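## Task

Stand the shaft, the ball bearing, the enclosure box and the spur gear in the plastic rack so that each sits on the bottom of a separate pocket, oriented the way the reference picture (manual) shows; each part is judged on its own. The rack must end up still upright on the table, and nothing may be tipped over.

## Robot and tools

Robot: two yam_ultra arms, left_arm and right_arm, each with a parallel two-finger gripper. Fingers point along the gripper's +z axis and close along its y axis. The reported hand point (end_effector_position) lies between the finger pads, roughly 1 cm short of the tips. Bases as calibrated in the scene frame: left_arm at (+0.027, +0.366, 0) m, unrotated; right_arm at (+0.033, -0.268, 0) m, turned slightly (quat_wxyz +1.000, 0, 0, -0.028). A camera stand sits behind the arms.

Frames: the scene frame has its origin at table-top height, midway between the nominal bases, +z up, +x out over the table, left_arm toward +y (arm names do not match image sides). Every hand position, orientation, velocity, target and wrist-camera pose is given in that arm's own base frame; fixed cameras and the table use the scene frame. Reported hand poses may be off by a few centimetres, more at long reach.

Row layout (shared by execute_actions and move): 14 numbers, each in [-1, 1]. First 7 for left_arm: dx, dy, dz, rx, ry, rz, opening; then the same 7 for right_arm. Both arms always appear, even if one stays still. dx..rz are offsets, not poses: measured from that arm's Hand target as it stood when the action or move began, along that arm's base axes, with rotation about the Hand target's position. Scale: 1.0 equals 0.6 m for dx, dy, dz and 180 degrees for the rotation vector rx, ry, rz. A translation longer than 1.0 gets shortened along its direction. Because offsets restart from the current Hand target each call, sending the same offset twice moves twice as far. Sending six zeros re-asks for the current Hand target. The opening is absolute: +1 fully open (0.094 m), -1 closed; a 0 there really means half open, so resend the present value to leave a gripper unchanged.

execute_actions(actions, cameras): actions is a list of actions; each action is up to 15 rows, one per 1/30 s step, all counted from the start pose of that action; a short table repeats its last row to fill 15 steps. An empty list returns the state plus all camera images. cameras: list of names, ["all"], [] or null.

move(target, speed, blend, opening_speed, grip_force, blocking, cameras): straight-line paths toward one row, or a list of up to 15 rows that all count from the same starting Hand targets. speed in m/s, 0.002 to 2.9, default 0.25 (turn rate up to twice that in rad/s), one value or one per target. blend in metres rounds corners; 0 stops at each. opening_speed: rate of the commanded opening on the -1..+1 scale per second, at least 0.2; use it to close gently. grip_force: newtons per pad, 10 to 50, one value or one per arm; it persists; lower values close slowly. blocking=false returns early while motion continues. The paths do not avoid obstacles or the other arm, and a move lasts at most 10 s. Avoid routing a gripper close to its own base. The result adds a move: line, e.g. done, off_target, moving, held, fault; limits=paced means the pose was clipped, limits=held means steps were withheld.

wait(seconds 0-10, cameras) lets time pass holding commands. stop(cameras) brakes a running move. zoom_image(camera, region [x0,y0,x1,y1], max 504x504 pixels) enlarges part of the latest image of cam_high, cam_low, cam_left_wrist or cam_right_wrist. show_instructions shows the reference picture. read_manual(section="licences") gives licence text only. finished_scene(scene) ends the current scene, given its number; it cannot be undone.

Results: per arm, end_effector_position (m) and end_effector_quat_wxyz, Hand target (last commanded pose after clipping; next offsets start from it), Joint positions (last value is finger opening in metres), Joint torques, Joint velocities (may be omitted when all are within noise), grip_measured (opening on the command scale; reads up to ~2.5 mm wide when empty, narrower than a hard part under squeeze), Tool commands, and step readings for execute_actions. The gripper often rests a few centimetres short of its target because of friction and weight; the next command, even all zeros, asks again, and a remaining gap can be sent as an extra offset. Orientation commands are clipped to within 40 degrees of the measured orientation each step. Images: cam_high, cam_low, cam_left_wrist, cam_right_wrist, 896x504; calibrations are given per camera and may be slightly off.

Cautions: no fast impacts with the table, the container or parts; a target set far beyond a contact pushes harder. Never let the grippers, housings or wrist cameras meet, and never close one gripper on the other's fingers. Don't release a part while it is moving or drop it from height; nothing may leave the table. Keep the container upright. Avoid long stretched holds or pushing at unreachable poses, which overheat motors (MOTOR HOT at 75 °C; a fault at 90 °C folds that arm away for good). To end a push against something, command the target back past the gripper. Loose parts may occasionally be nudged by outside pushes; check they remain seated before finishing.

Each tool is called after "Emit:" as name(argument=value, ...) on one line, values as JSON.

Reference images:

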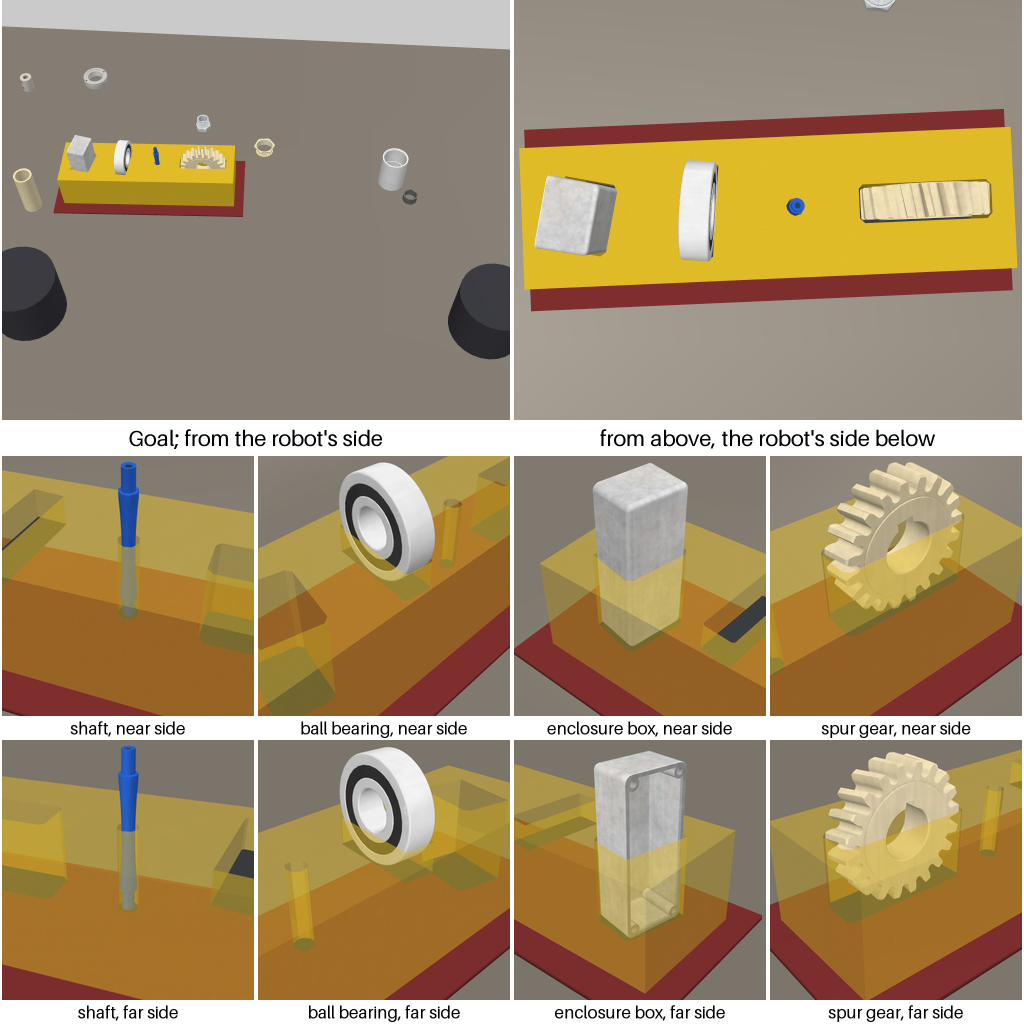

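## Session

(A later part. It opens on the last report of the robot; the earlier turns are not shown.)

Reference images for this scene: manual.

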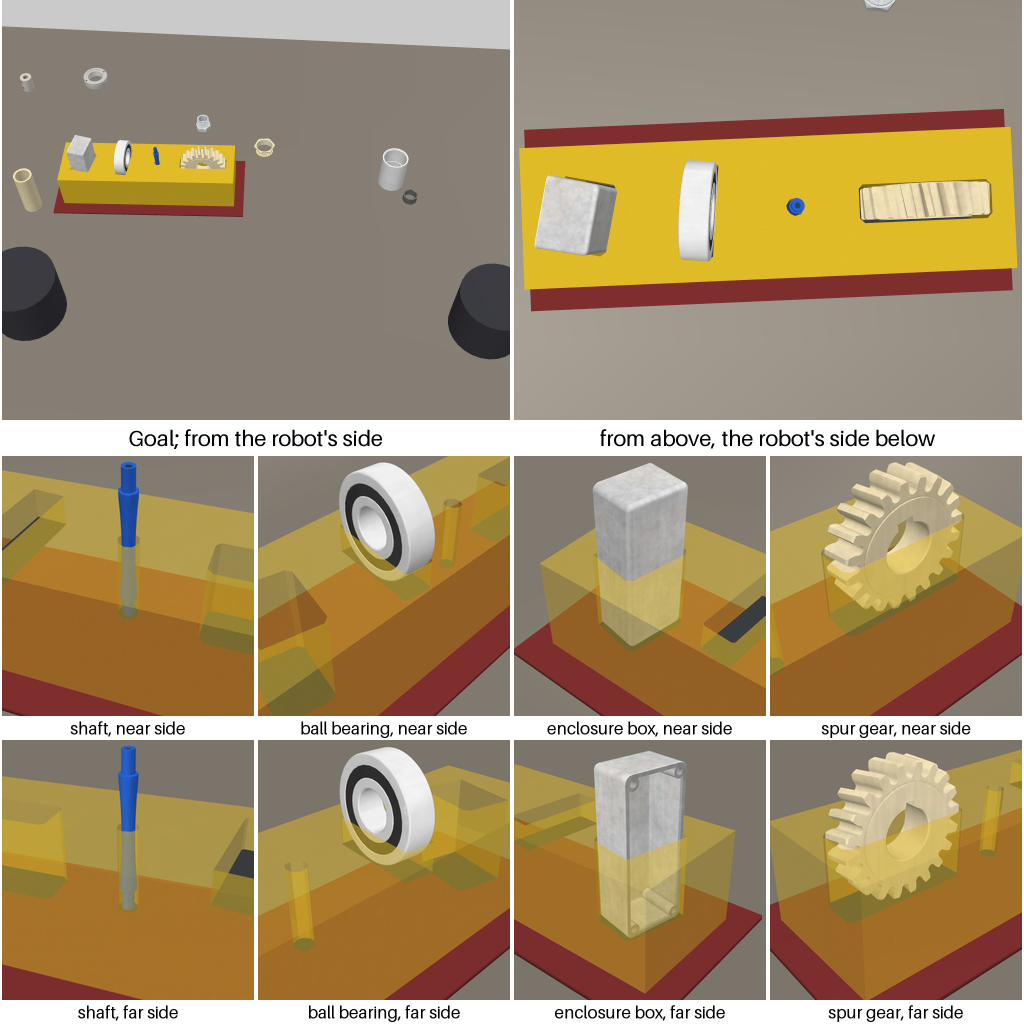

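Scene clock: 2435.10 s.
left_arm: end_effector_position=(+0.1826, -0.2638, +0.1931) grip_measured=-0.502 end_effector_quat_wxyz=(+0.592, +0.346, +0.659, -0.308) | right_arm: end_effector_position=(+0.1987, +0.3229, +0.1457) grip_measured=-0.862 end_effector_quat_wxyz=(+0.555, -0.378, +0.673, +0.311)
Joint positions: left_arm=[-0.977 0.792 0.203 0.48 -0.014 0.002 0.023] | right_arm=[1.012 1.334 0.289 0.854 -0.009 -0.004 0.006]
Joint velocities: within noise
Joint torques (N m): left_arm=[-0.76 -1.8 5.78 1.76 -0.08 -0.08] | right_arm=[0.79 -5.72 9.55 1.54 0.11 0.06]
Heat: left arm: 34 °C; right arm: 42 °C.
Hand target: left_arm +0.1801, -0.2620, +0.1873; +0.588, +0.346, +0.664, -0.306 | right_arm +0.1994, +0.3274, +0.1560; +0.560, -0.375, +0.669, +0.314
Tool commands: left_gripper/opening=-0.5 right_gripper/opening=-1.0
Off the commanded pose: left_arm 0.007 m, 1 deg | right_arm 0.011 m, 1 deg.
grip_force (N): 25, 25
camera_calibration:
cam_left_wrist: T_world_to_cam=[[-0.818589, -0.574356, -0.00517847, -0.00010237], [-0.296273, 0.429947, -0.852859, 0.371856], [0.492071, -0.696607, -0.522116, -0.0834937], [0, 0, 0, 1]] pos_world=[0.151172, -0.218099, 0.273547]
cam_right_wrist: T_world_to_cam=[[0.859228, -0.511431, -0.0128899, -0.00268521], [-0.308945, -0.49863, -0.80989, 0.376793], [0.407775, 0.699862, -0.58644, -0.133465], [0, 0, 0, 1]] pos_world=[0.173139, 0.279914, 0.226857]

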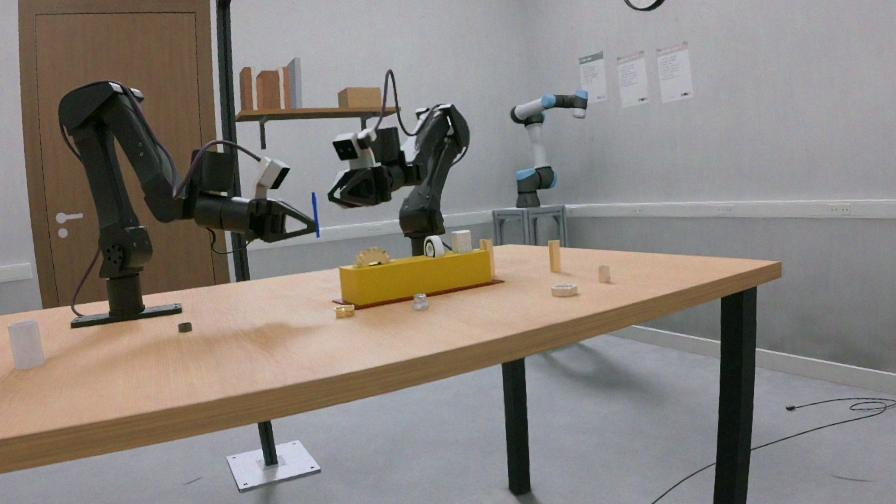

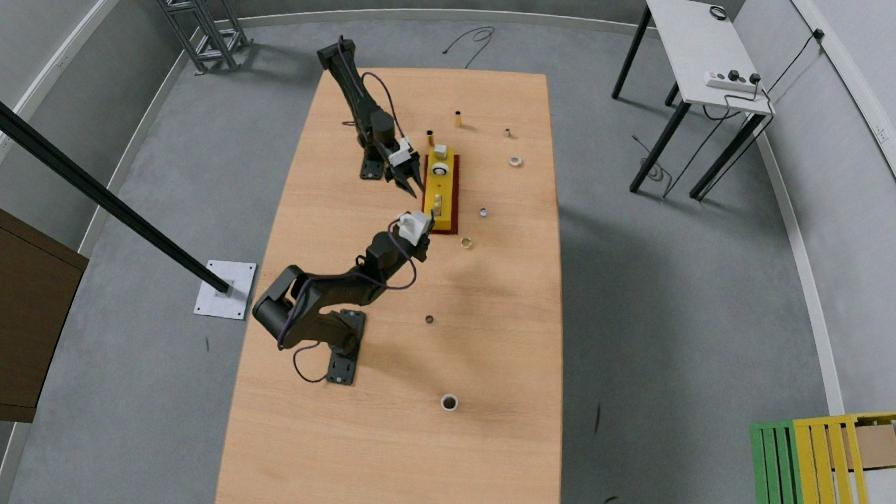

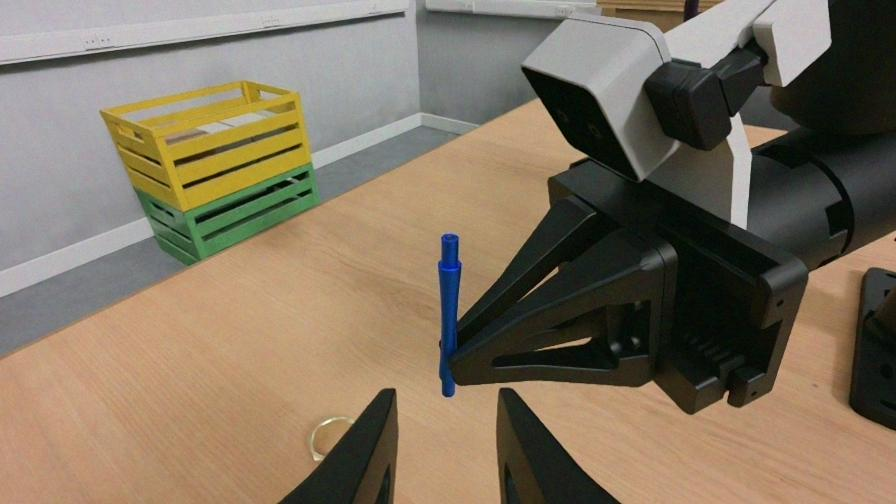

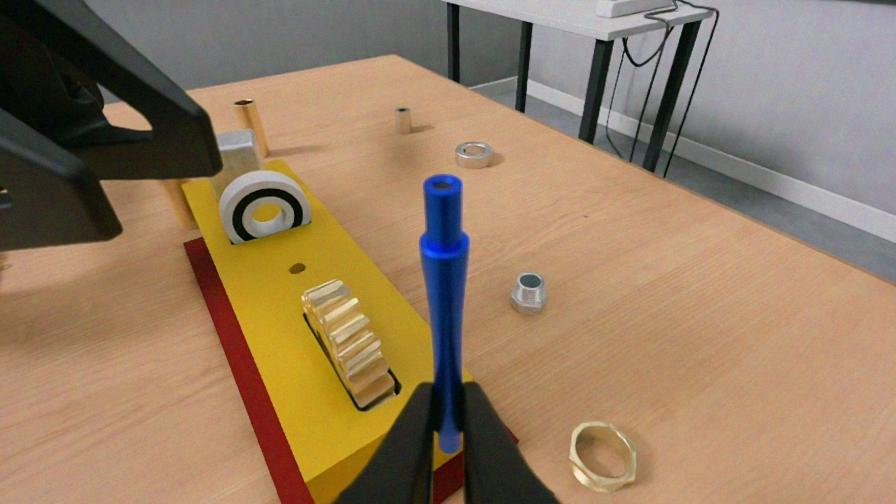

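Emit:
move(target=[0.0448, -0.03, 0.042, 0.1165, 0.0545, -0.1095, -0.5, 0, 0, 0, 0, 0, 0, -1.0], speed=0.1, grip_force=[25, 25], cameras=["cam_high", "cam_low", "cam_left_wrist", "cam_right_wrist"])

Scene clock: 2615.60 s.
left_arm: end_effector_position=(+0.2057, -0.2792, +0.2056) grip_measured=-0.502 end_effector_quat_wxyz=(+0.395, +0.525, +0.691, -0.301) | right_arm: end_effector_position=(+0.1987, +0.3229, +0.1457) grip_measured=-0.862 end_effector_quat_wxyz=(+0.555, -0.378, +0.673, +0.311)
Joint positions: left_arm=[-0.672 1.101 0.799 -0.326 0.531 0.352 0.023] | right_arm=[1.012 1.334 0.289 0.854 -0.009 -0.004 0.006]
Joint torques (N m): left_arm=[0.68 -2.93 8.69 1.37 0.37 0.04] | right_arm=[0.76 -5.63 9.59 1.51 0.1 0.06]
Heat: left arm: 36 °C; right arm: 44 °C.
Hand target: left_arm +0.2070, -0.2800, +0.2126; +0.396, +0.527, +0.687, -0.304 | right_arm +0.1994, +0.3274, +0.1560; +0.560, -0.375, +0.669, +0.314
Off the commanded pose: left_arm 0.007 m, 1 deg | right_arm 0.011 m, 1 deg.
grip_force (N): 25, 25
move: off_target (right_arm)
camera_calibration:
cam_left_wrist: T_world_to_cam=[[-0.9628, -0.270205, -0.00223217, 0.124024], [-0.221992, 0.795661, -0.563598, 0.423292], [0.154063, -0.542137, -0.826046, 0.0760831], [0, 0, 0, 1]] pos_world=[0.201656, -0.262038, 0.301692]
cam_right_wrist: T_world_to_cam=[[0.859228, -0.511431, -0.0128899, -0.00268521], [-0.308945, -0.49863, -0.80989, 0.376793], [0.407775, 0.699862, -0.58644, -0.133465], [0, 0, 0, 1]] pos_world=[0.173139, 0.279914, 0.226857]

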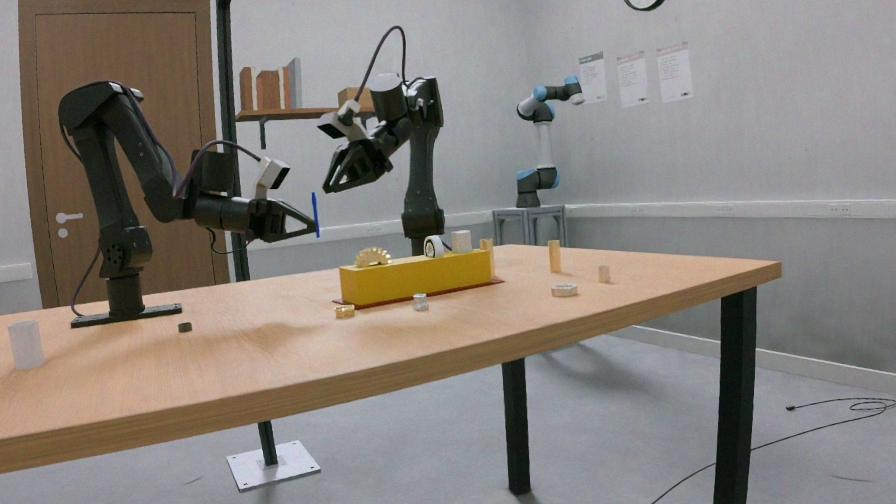

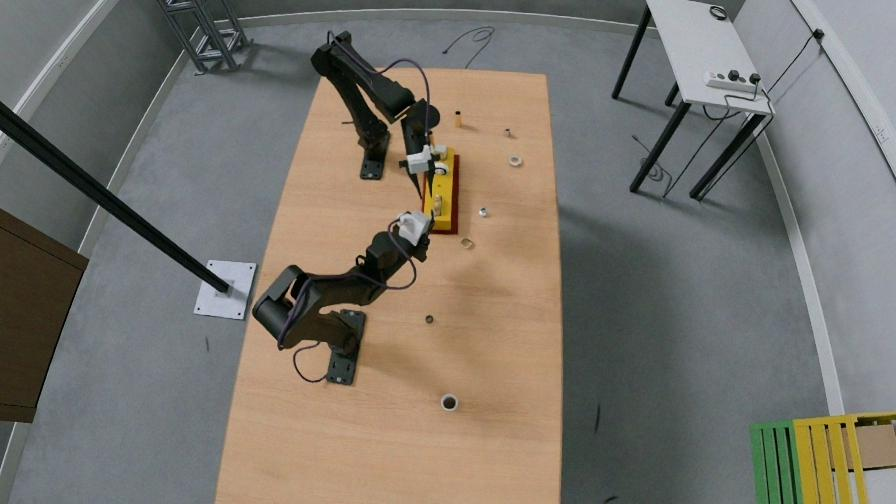

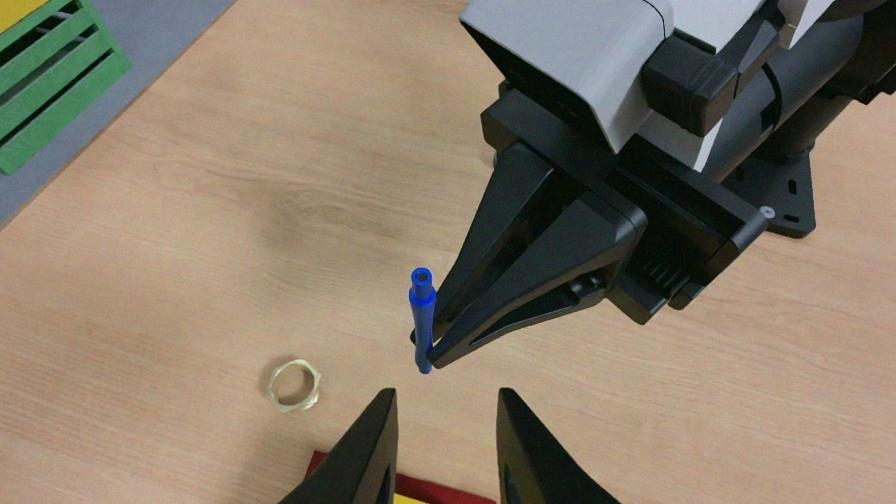

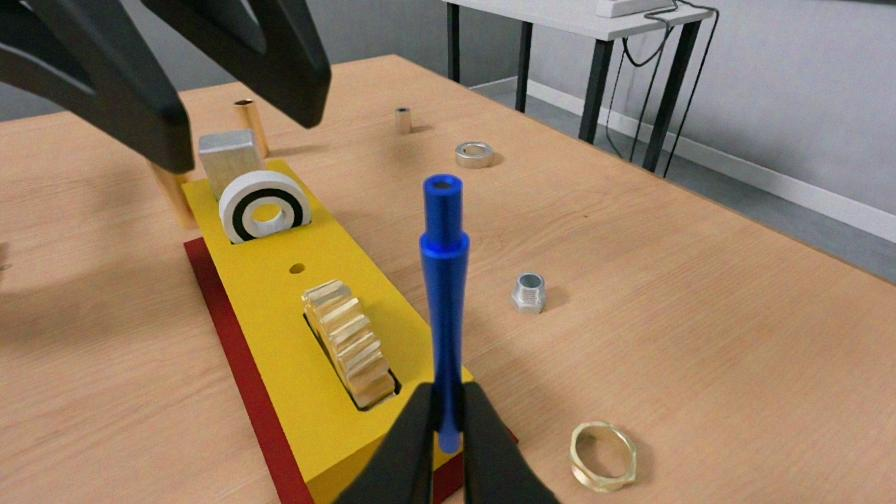

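Emit:
move(target=[0.0188, -0.0302, 0.0, 0, 0, 0, -0.5, 0, 0, 0, 0, 0, 0, -1.0], speed=0.08, cameras=["cam_left_wrist", "cam_right_wrist", "cam_low"])

Scene clock: 2633.70 s.
left_arm: end_effector_position=(+0.2156, -0.2922, +0.2019) grip_measured=-0.502 end_effector_quat_wxyz=(+0.385, +0.527, +0.695, -0.302) | right_arm: end_effector_position=(+0.1987, +0.3229, +0.1457) grip_measured=-0.862 end_effector_quat_wxyz=(+0.555, -0.378, +0.673, +0.311)
Joint positions: left_arm=[-0.687 1.183 0.844 -0.307 0.524 0.344 0.023] | right_arm=[1.012 1.334 0.289 0.854 -0.009 -0.004 0.006]
Joint torques (N m): left_arm=[-0.72 -3.66 8.65 1.67 0.2 -0.07] | right_arm=[0.76 -5.65 9.54 1.5 0.11 0.05]
Heat: left arm: 37 °C; right arm: 44 °C.
Hand target: left_arm +0.2183, -0.2981, +0.2125; +0.396, +0.527, +0.687, -0.304 | right_arm +0.1994, +0.3274, +0.1560; +0.560, -0.375, +0.669, +0.314
Off the commanded pose: left_arm 0.013 m, 2 deg | right_arm 0.011 m, 1 deg.
grip_force (N): 25, 25
move: off_target (left_arm, right_arm)
camera_calibration:
cam_left_wrist: T_world_to_cam=[[-0.964043, -0.265502, 0.0113769, 0.12891], [-0.227852, 0.803789, -0.549551, 0.434635], [0.136762, -0.532383, -0.835383, 0.0728609], [0, 0, 0, 1]] pos_world=[0.213343, -0.276339, 0.298254]
cam_right_wrist: T_world_to_cam=[[0.859228, -0.511431, -0.0128899, -0.00268521], [-0.308945, -0.49863, -0.80989, 0.376793], [0.407775, 0.699862, -0.58644, -0.133465], [0, 0, 0, 1]] pos_world=[0.173139, 0.279914, 0.226857]
Images, in order (width x height): cam_low 896x504, cam_left_wrist 896x504, cam_right_wrist 896x504.

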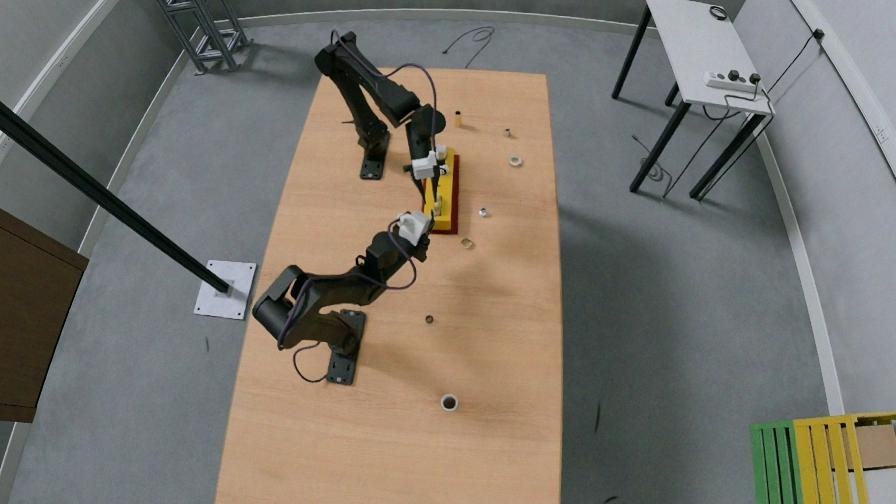

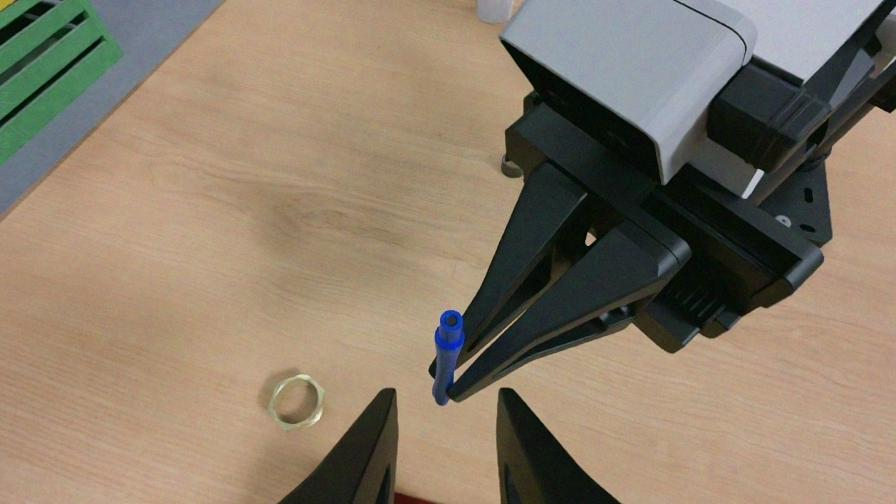

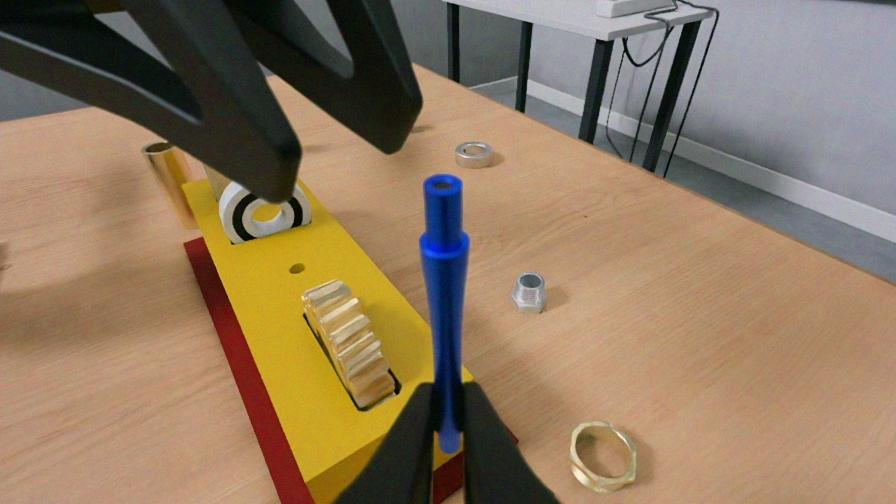

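Emit:
move(target=[0.0103, -0.0407, -0.0217, 0, 0, 0, -0.5, 0, 0, 0, 0, 0, 0, -1.0], speed=0.06, cameras=["cam_high", "cam_left_wrist", "cam_right_wrist"])

Scene clock: 2661.50 s.
left_arm: end_effector_position=(+0.2210, -0.3156, +0.1879) grip_measured=-0.502 end_effector_quat_wxyz=(+0.384, +0.527, +0.696, -0.302) | right_arm: end_effector_position=(+0.1987, +0.3229, +0.1457) grip_measured=-0.862 end_effector_quat_wxyz=(+0.555, -0.378, +0.673, +0.311)
Joint positions: left_arm=[-0.746 1.273 0.844 -0.202 0.476 0.305 0.023] | right_arm=[1.012 1.334 0.289 0.854 -0.009 -0.004 0.006]
Joint torques (N m): left_arm=[-0.69 -4.45 8.87 1.7 0.16 -0.08] | right_arm=[0.75 -5.72 9.66 1.52 0.11 0.06]
Heat: left arm: 36 °C; right arm: 44 °C.
Hand target: left_arm +0.2246, -0.3225, +0.1995; +0.396, +0.527, +0.687, -0.304 | right_arm +0.1994, +0.3274, +0.1560; +0.560, -0.375, +0.669, +0.314
Off the commanded pose: left_arm 0.014 m, 2 deg | right_arm 0.011 m, 1 deg.
grip_force (N): 25, 25
move: off_target (left_arm, right_arm)
camera_calibration:
cam_left_wrist: T_world_to_cam=[[-0.964232, -0.264792, 0.0119018, 0.128305], [-0.227952, 0.805491, -0.547012, 0.446993], [0.135258, -0.530159, -0.83704, 0.0492975], [0, 0, 0, 1]] pos_world=[0.218941, -0.299939, 0.284247]
cam_right_wrist: T_world_to_cam=[[0.859228, -0.511431, -0.0128899, -0.00268521], [-0.308945, -0.49863, -0.80989, 0.376793], [0.407775, 0.699862, -0.58644, -0.133465], [0, 0, 0, 1]] pos_world=[0.173139, 0.279914, 0.226857]
Images, in order (width x height): cam_high 896x504, cam_left_wrist 896x504, cam_right_wrist 896x504.

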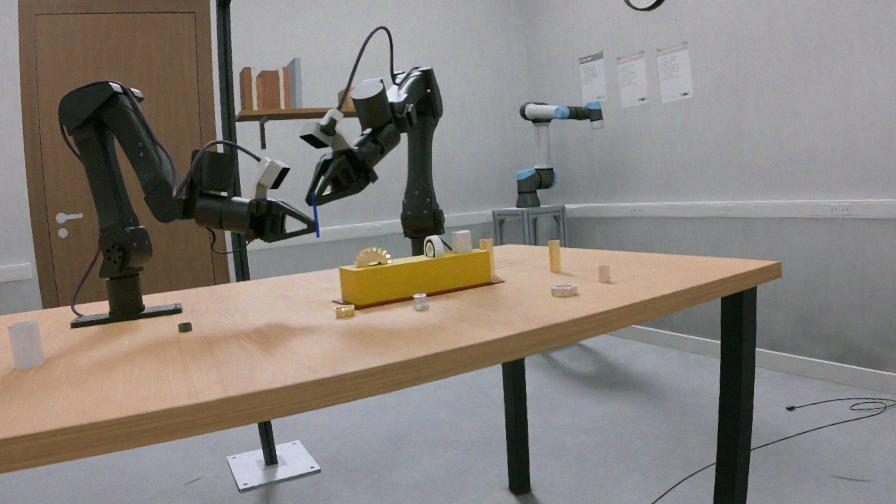

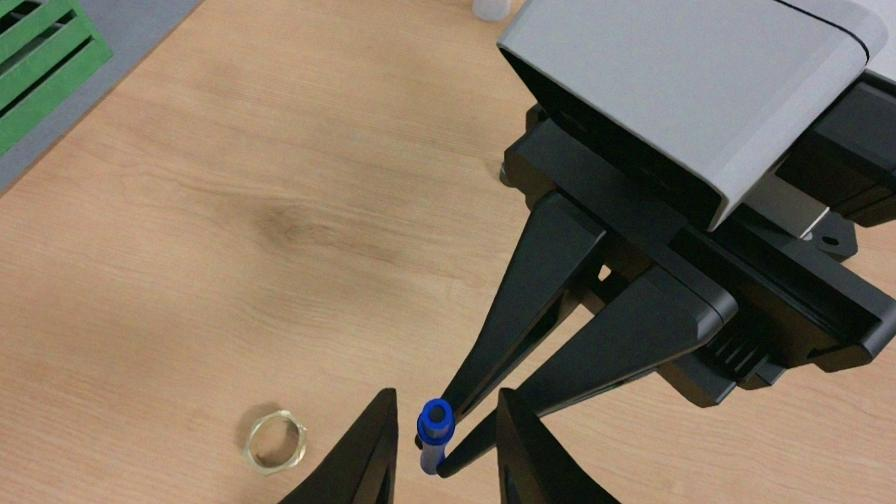

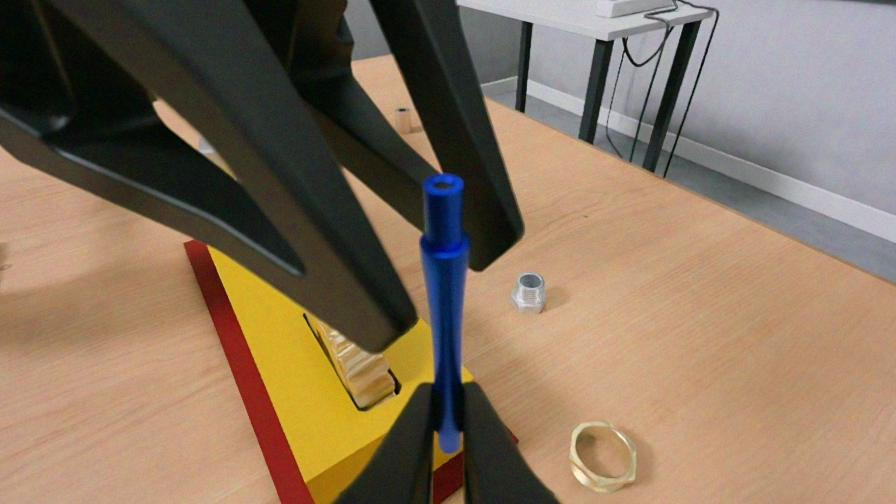

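Emit:
zoom_image(camera="cam_high", region=[250, 130, 410, 260])

Emit:
zoom_image(camera="cam_left_wrist", region=[360, 340, 540, 504])

Scaled by 3.150 from the camera's 896x504 image, which has a finer 1280x720 frame.

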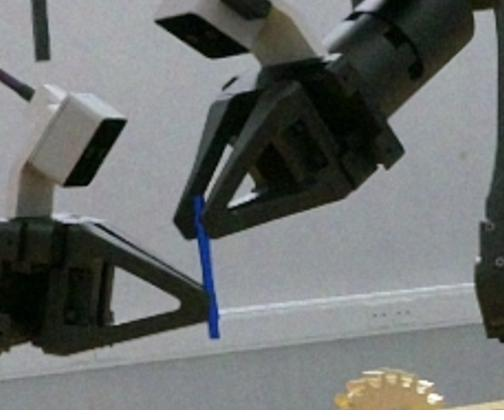

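Scaled by 2.800 from the camera's 896x504 image, which has a finer 1280x720 frame.

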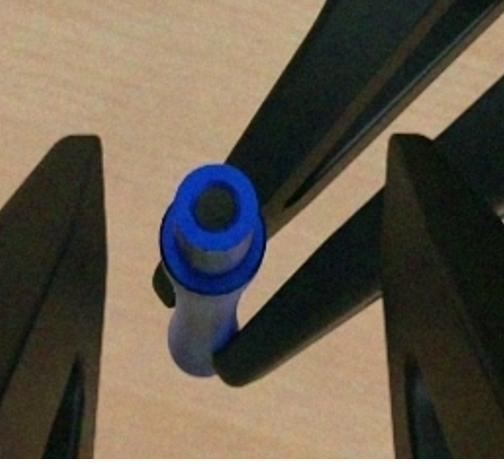

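Emit:
move(target=[[0.0042, 0.001, -0.01, 0, 0, 0, -0.5, 0, 0, 0, 0, 0, 0, -1.0], [0.0042, 0.001, -0.01, 0, 0, 0, -1.0, 0, 0, 0, 0, 0, 0, -1.0]], speed=0.05, opening_speed=0.4, grip_force=[28, 25], cameras=["cam_high", "cam_left_wrist", "cam_right_wrist"])

Scene clock: 2702.33 s.
left_arm: end_effector_position=(+0.2241, -0.3184, +0.1885) grip_measured=-0.828 end_effector_quat_wxyz=(+0.390, +0.527, +0.692, -0.302) | right_arm: end_effector_position=(+0.1987, +0.3229, +0.1457) grip_measured=-0.862 end_effector_quat_wxyz=(+0.555, -0.378, +0.673, +0.311)
Joint positions: left_arm=[-0.746 1.284 0.844 -0.177 0.476 0.305 0.008] | right_arm=[1.012 1.334 0.289 0.854 -0.009 -0.004 0.006]
Joint torques (N m): left_arm=[0.03 -4.46 7.71 1.72 0.24 -0.03] | right_arm=[0.76 -5.71 9.55 1.49 0.13 0.06]
Heat: left arm: 37 °C; right arm: 44 °C.
Hand target: left_arm +0.2270, -0.3219, +0.1935; +0.396, +0.527, +0.687, -0.304 | right_arm +0.1994, +0.3274, +0.1561; +0.560, -0.375, +0.669, +0.314
Off the commanded pose: left_arm 0.007 m, 1 deg | right_arm 0.011 m, 1 deg.
grip_force (N): 28, 25
move: off_target (right_arm)
camera_calibration:
cam_left_wrist: T_world_to_cam=[[-0.964318, -0.264707, 0.00460977, 0.131944], [-0.222369, 0.800387, -0.556716, 0.449224], [0.143677, -0.537876, -0.83069, 0.0423641], [0, 0, 0, 1]] pos_world=[0.221042, -0.30184, 0.284673]
cam_right_wrist: T_world_to_cam=[[0.859228, -0.511431, -0.0128899, -0.00268521], [-0.308945, -0.49863, -0.80989, 0.376793], [0.407775, 0.699862, -0.58644, -0.133465], [0, 0, 0, 1]] pos_world=[0.173139, 0.279914, 0.226857]
Images, in order (width x height): cam_high 896x504, cam_left_wrist 896x504, cam_right_wrist 896x504.

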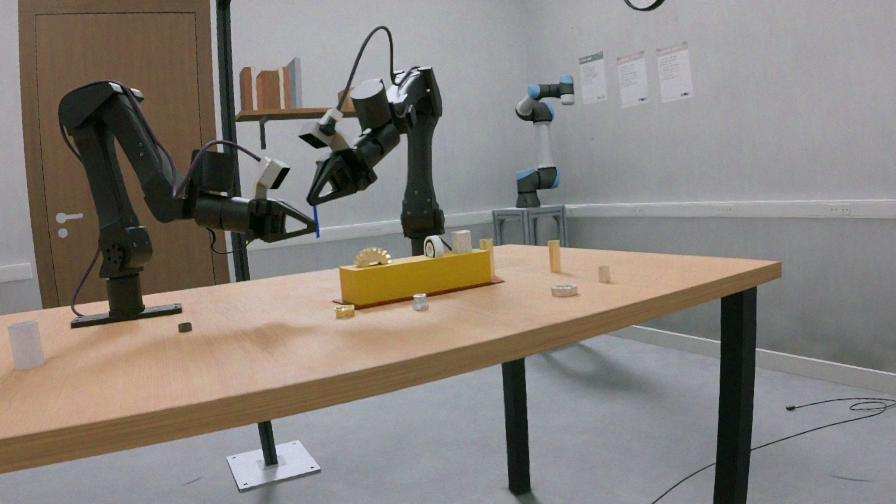

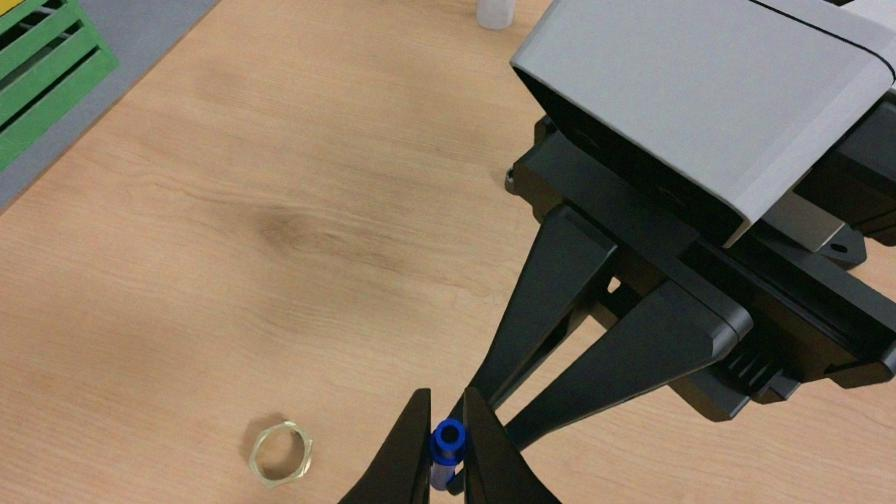

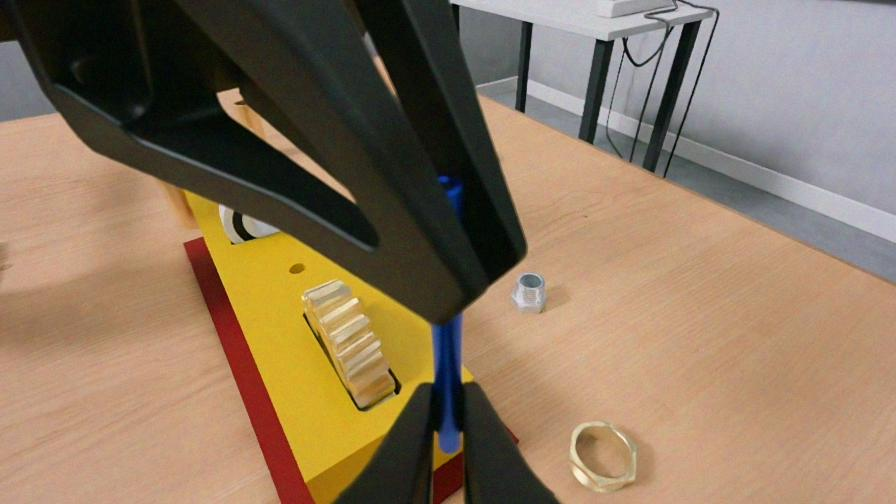

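Emit:
move(target=[[0, 0, 0, 0, 0, 0, -1.0, 0, 0, 0, 0, 0, 0, -0.45], [0, 0, 0, 0, 0, 0, -1.0, -0.0828, -0.1417, 0.029, 0, 0, 0, -0.45], [0, 0, 0, 0, 0, 0, -1.0, 0.0977, -0.3457, 0.04, 0, 0, -0.183, -0.45]], speed=[0.1, 0.12, 0.2], blend=[0, 0.02, 0], opening_speed=0.6, grip_force=[28, 25], cameras=["cam_high", "cam_low", "cam_left_wrist"])

Scene clock: 2727.07 s.
left_arm: end_effector_position=(+0.2241, -0.3184, +0.1885) grip_measured=-0.828 end_effector_quat_wxyz=(+0.390, +0.527, +0.692, -0.302) | right_arm: end_effector_position=(+0.2545, +0.1197, +0.1638) grip_measured=-0.453 end_effector_quat_wxyz=(+0.611, -0.172, +0.760, +0.141)
Joint positions: left_arm=[-0.746 1.284 0.844 -0.177 0.476 0.305 0.008] | right_arm=[0.415 0.473 0.147 0.111 -0.032 -0.003 0.026]
Joint torques (N m): left_arm=[0.03 -4.46 7.71 1.72 0.24 -0.02] | right_arm=[-0.66 1.26 11.74 1.82 -0.06 -0.02]
Heat: left arm: 37 °C; right arm: 45 °C.
Hand target: left_arm +0.2270, -0.3219, +0.1935; +0.396, +0.527, +0.687, -0.304 | right_arm +0.2581, +0.1200, +0.1801; +0.626, -0.170, +0.747, +0.142
Off the commanded pose: left_arm 0.007 m, 1 deg | right_arm 0.017 m, 2 deg.
grip_force (N): 28, 25
move: off_target (right_arm)
camera_calibration:
cam_left_wrist: T_world_to_cam=[[-0.964318, -0.264707, 0.00460977, 0.131944], [-0.222369, 0.800387, -0.556716, 0.449224], [0.143677, -0.537876, -0.83069, 0.0423641], [0, 0, 0, 1]] pos_world=[0.221042, -0.30184, 0.284673]
Images, in order (width x height): cam_high 896x504, cam_low 896x504, cam_left_wrist 896x504.

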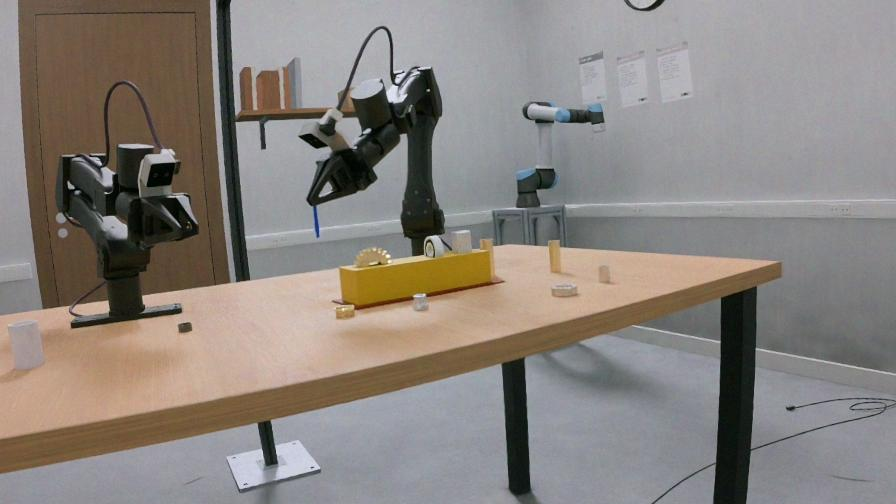

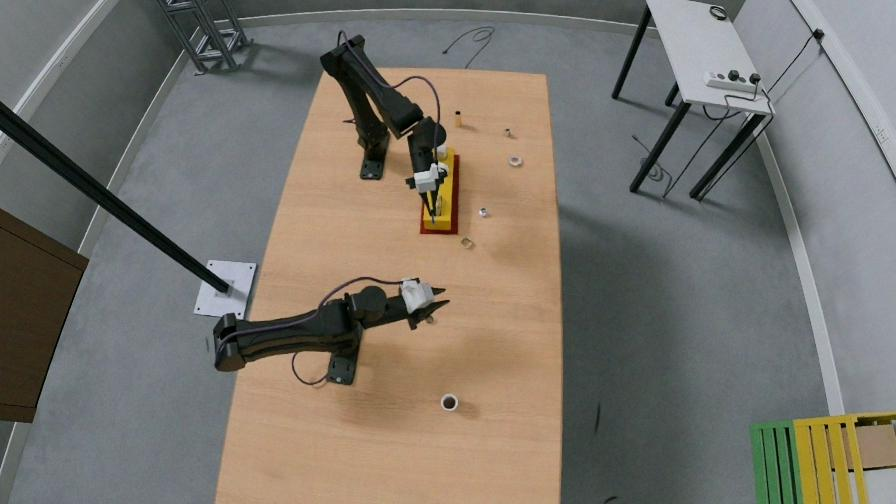

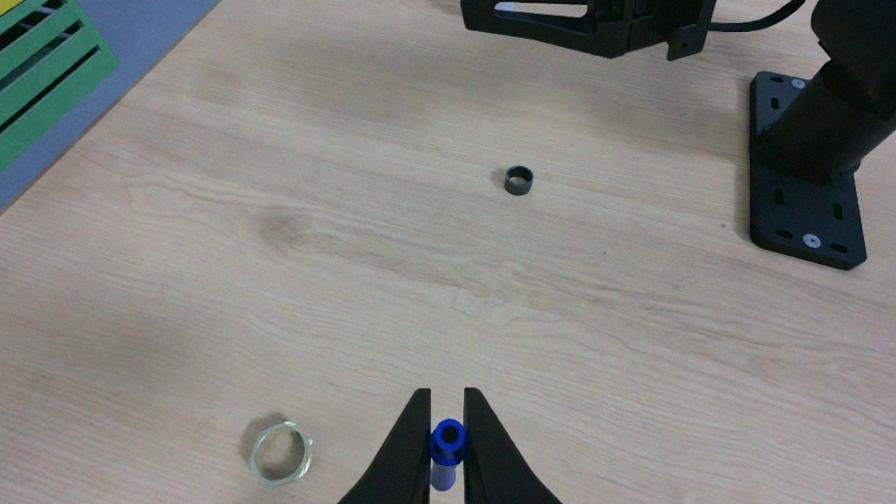

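Emit:
zoom_image(camera="cam_high", region=[250, 130, 410, 260])

Emit:
zoom_image(camera="cam_left_wrist", region=[360, 370, 540, 504])

Scaled by 3.150 from the camera's 896x504 image, which has a finer 1280x720 frame.

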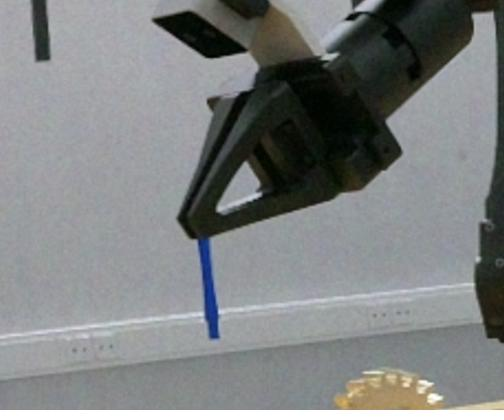

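Scaled by 2.800 from the camera's 896x504 image, which has a finer 1280x720 frame.

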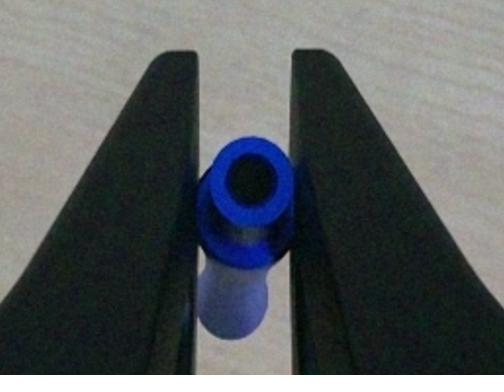

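Emit:
move(target=[0.0055, 0.2697, 0.0083, 0, 0, 0.4167, -1.0, -0.0968, 0.2167, -0.0335, 0, 0, 0.2744, -0.6], speed=0.15, grip_force=[28, 25], cameras=["cam_high", "cam_low", "cam_left_wrist", "cam_right_wrist"])

Scene clock: 2805.67 s.
left_arm: end_effector_position=(+0.2293, -0.1605, +0.1894) grip_measured=-0.829 end_effector_quat_wxyz=(+0.490, +0.006, +0.871, -0.004) | right_arm: end_effector_position=(+0.1974, +0.2447, +0.1483) grip_measured=-0.597 end_effector_quat_wxyz=(+0.499, -0.457, +0.624, +0.390)
Joint positions: left_arm=[-1.133 1.02 0.766 -0.692 -0.877 -0.819 0.008] | right_arm=[0.457 1.075 0.215 0.567 -0.817 -0.185 0.019]
Joint torques (N m): left_arm=[-0.76 -1.83 8.23 0.87 -0.65 -0.12] | right_arm=[0.68 -1.32 10.45 1.65 -0.2 -0.09]
Heat: left arm: 37 °C; right arm: 54 °C.
Hand target: left_arm +0.2303, -0.1601, +0.1984; +0.500, +0.000, +0.866, +0.000 | right_arm +0.2000, +0.2500, +0.1601; +0.510, -0.466, +0.608, +0.391
Off the commanded pose: left_arm 0.009 m, 1 deg | right_arm 0.013 m, 2 deg.
grip_force (N): 28, 25
move: off_target (right_arm)
camera_calibration:
cam_left_wrist: T_world_to_cam=[[-0.0119151, -0.999927, -0.00201792, -0.156369], [-0.833838, 0.0110497, -0.551899, 0.337165], [0.551881, -0.0048933, -0.833909, 0.11991], [0, 0, 0, 1]] pos_world=[0.213102, -0.159497, 0.285759]
cam_right_wrist: T_world_to_cam=[[0.963016, -0.265613, -0.0452713, -0.117423], [-0.19265, -0.561295, -0.804881, 0.331169], [0.188376, 0.783835, -0.591707, -0.0532026], [0, 0, 0, 1]] pos_world=[0.186902, 0.196397, 0.229755]

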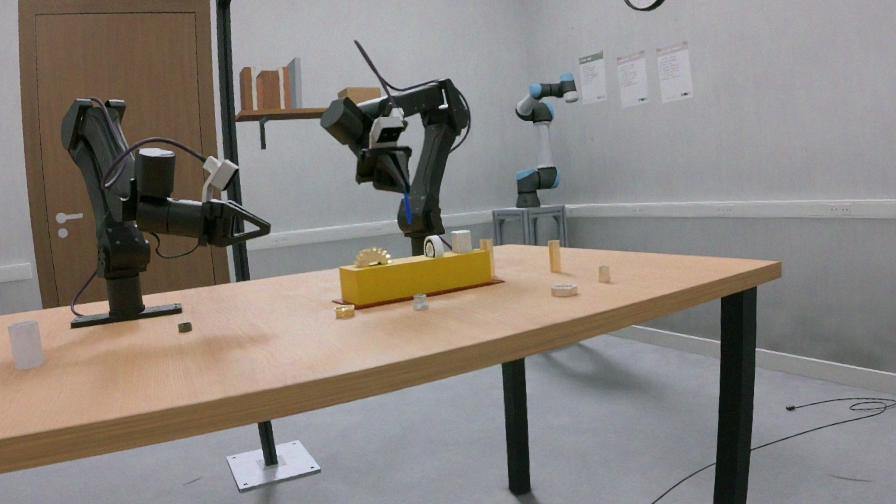

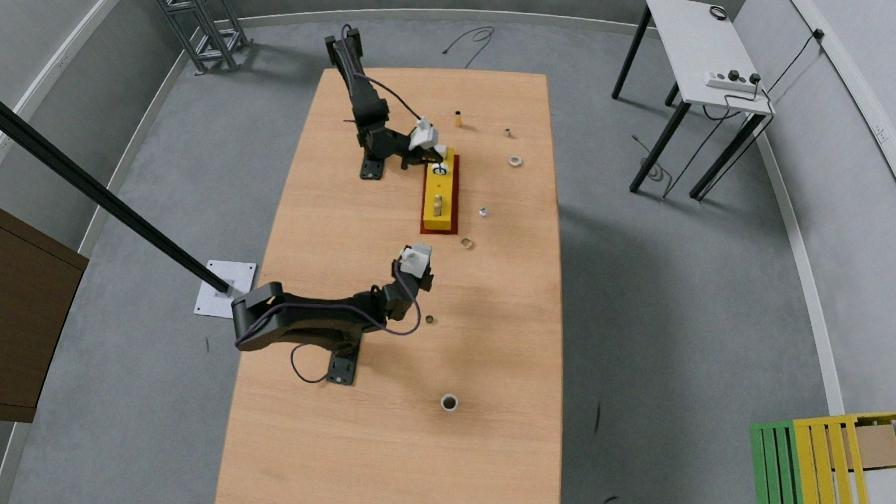

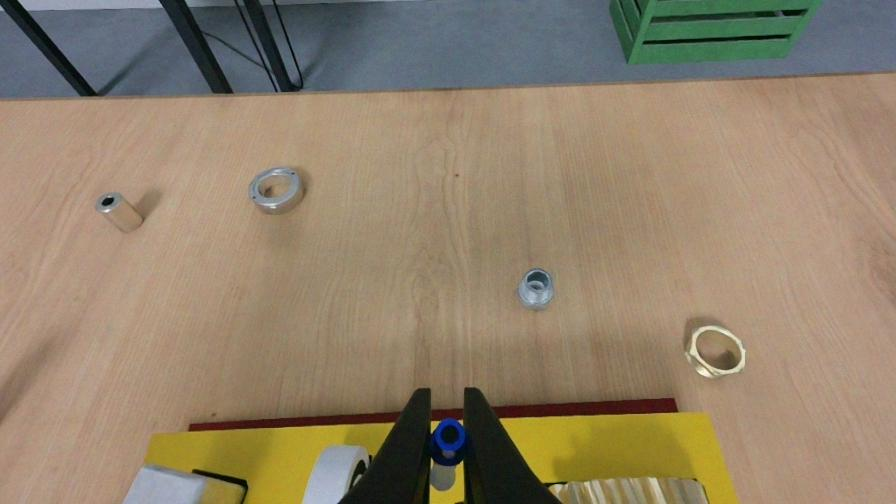

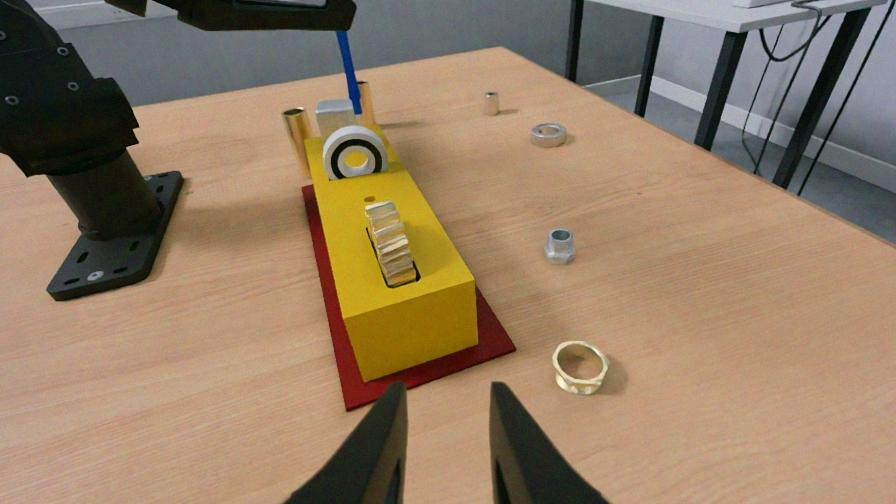

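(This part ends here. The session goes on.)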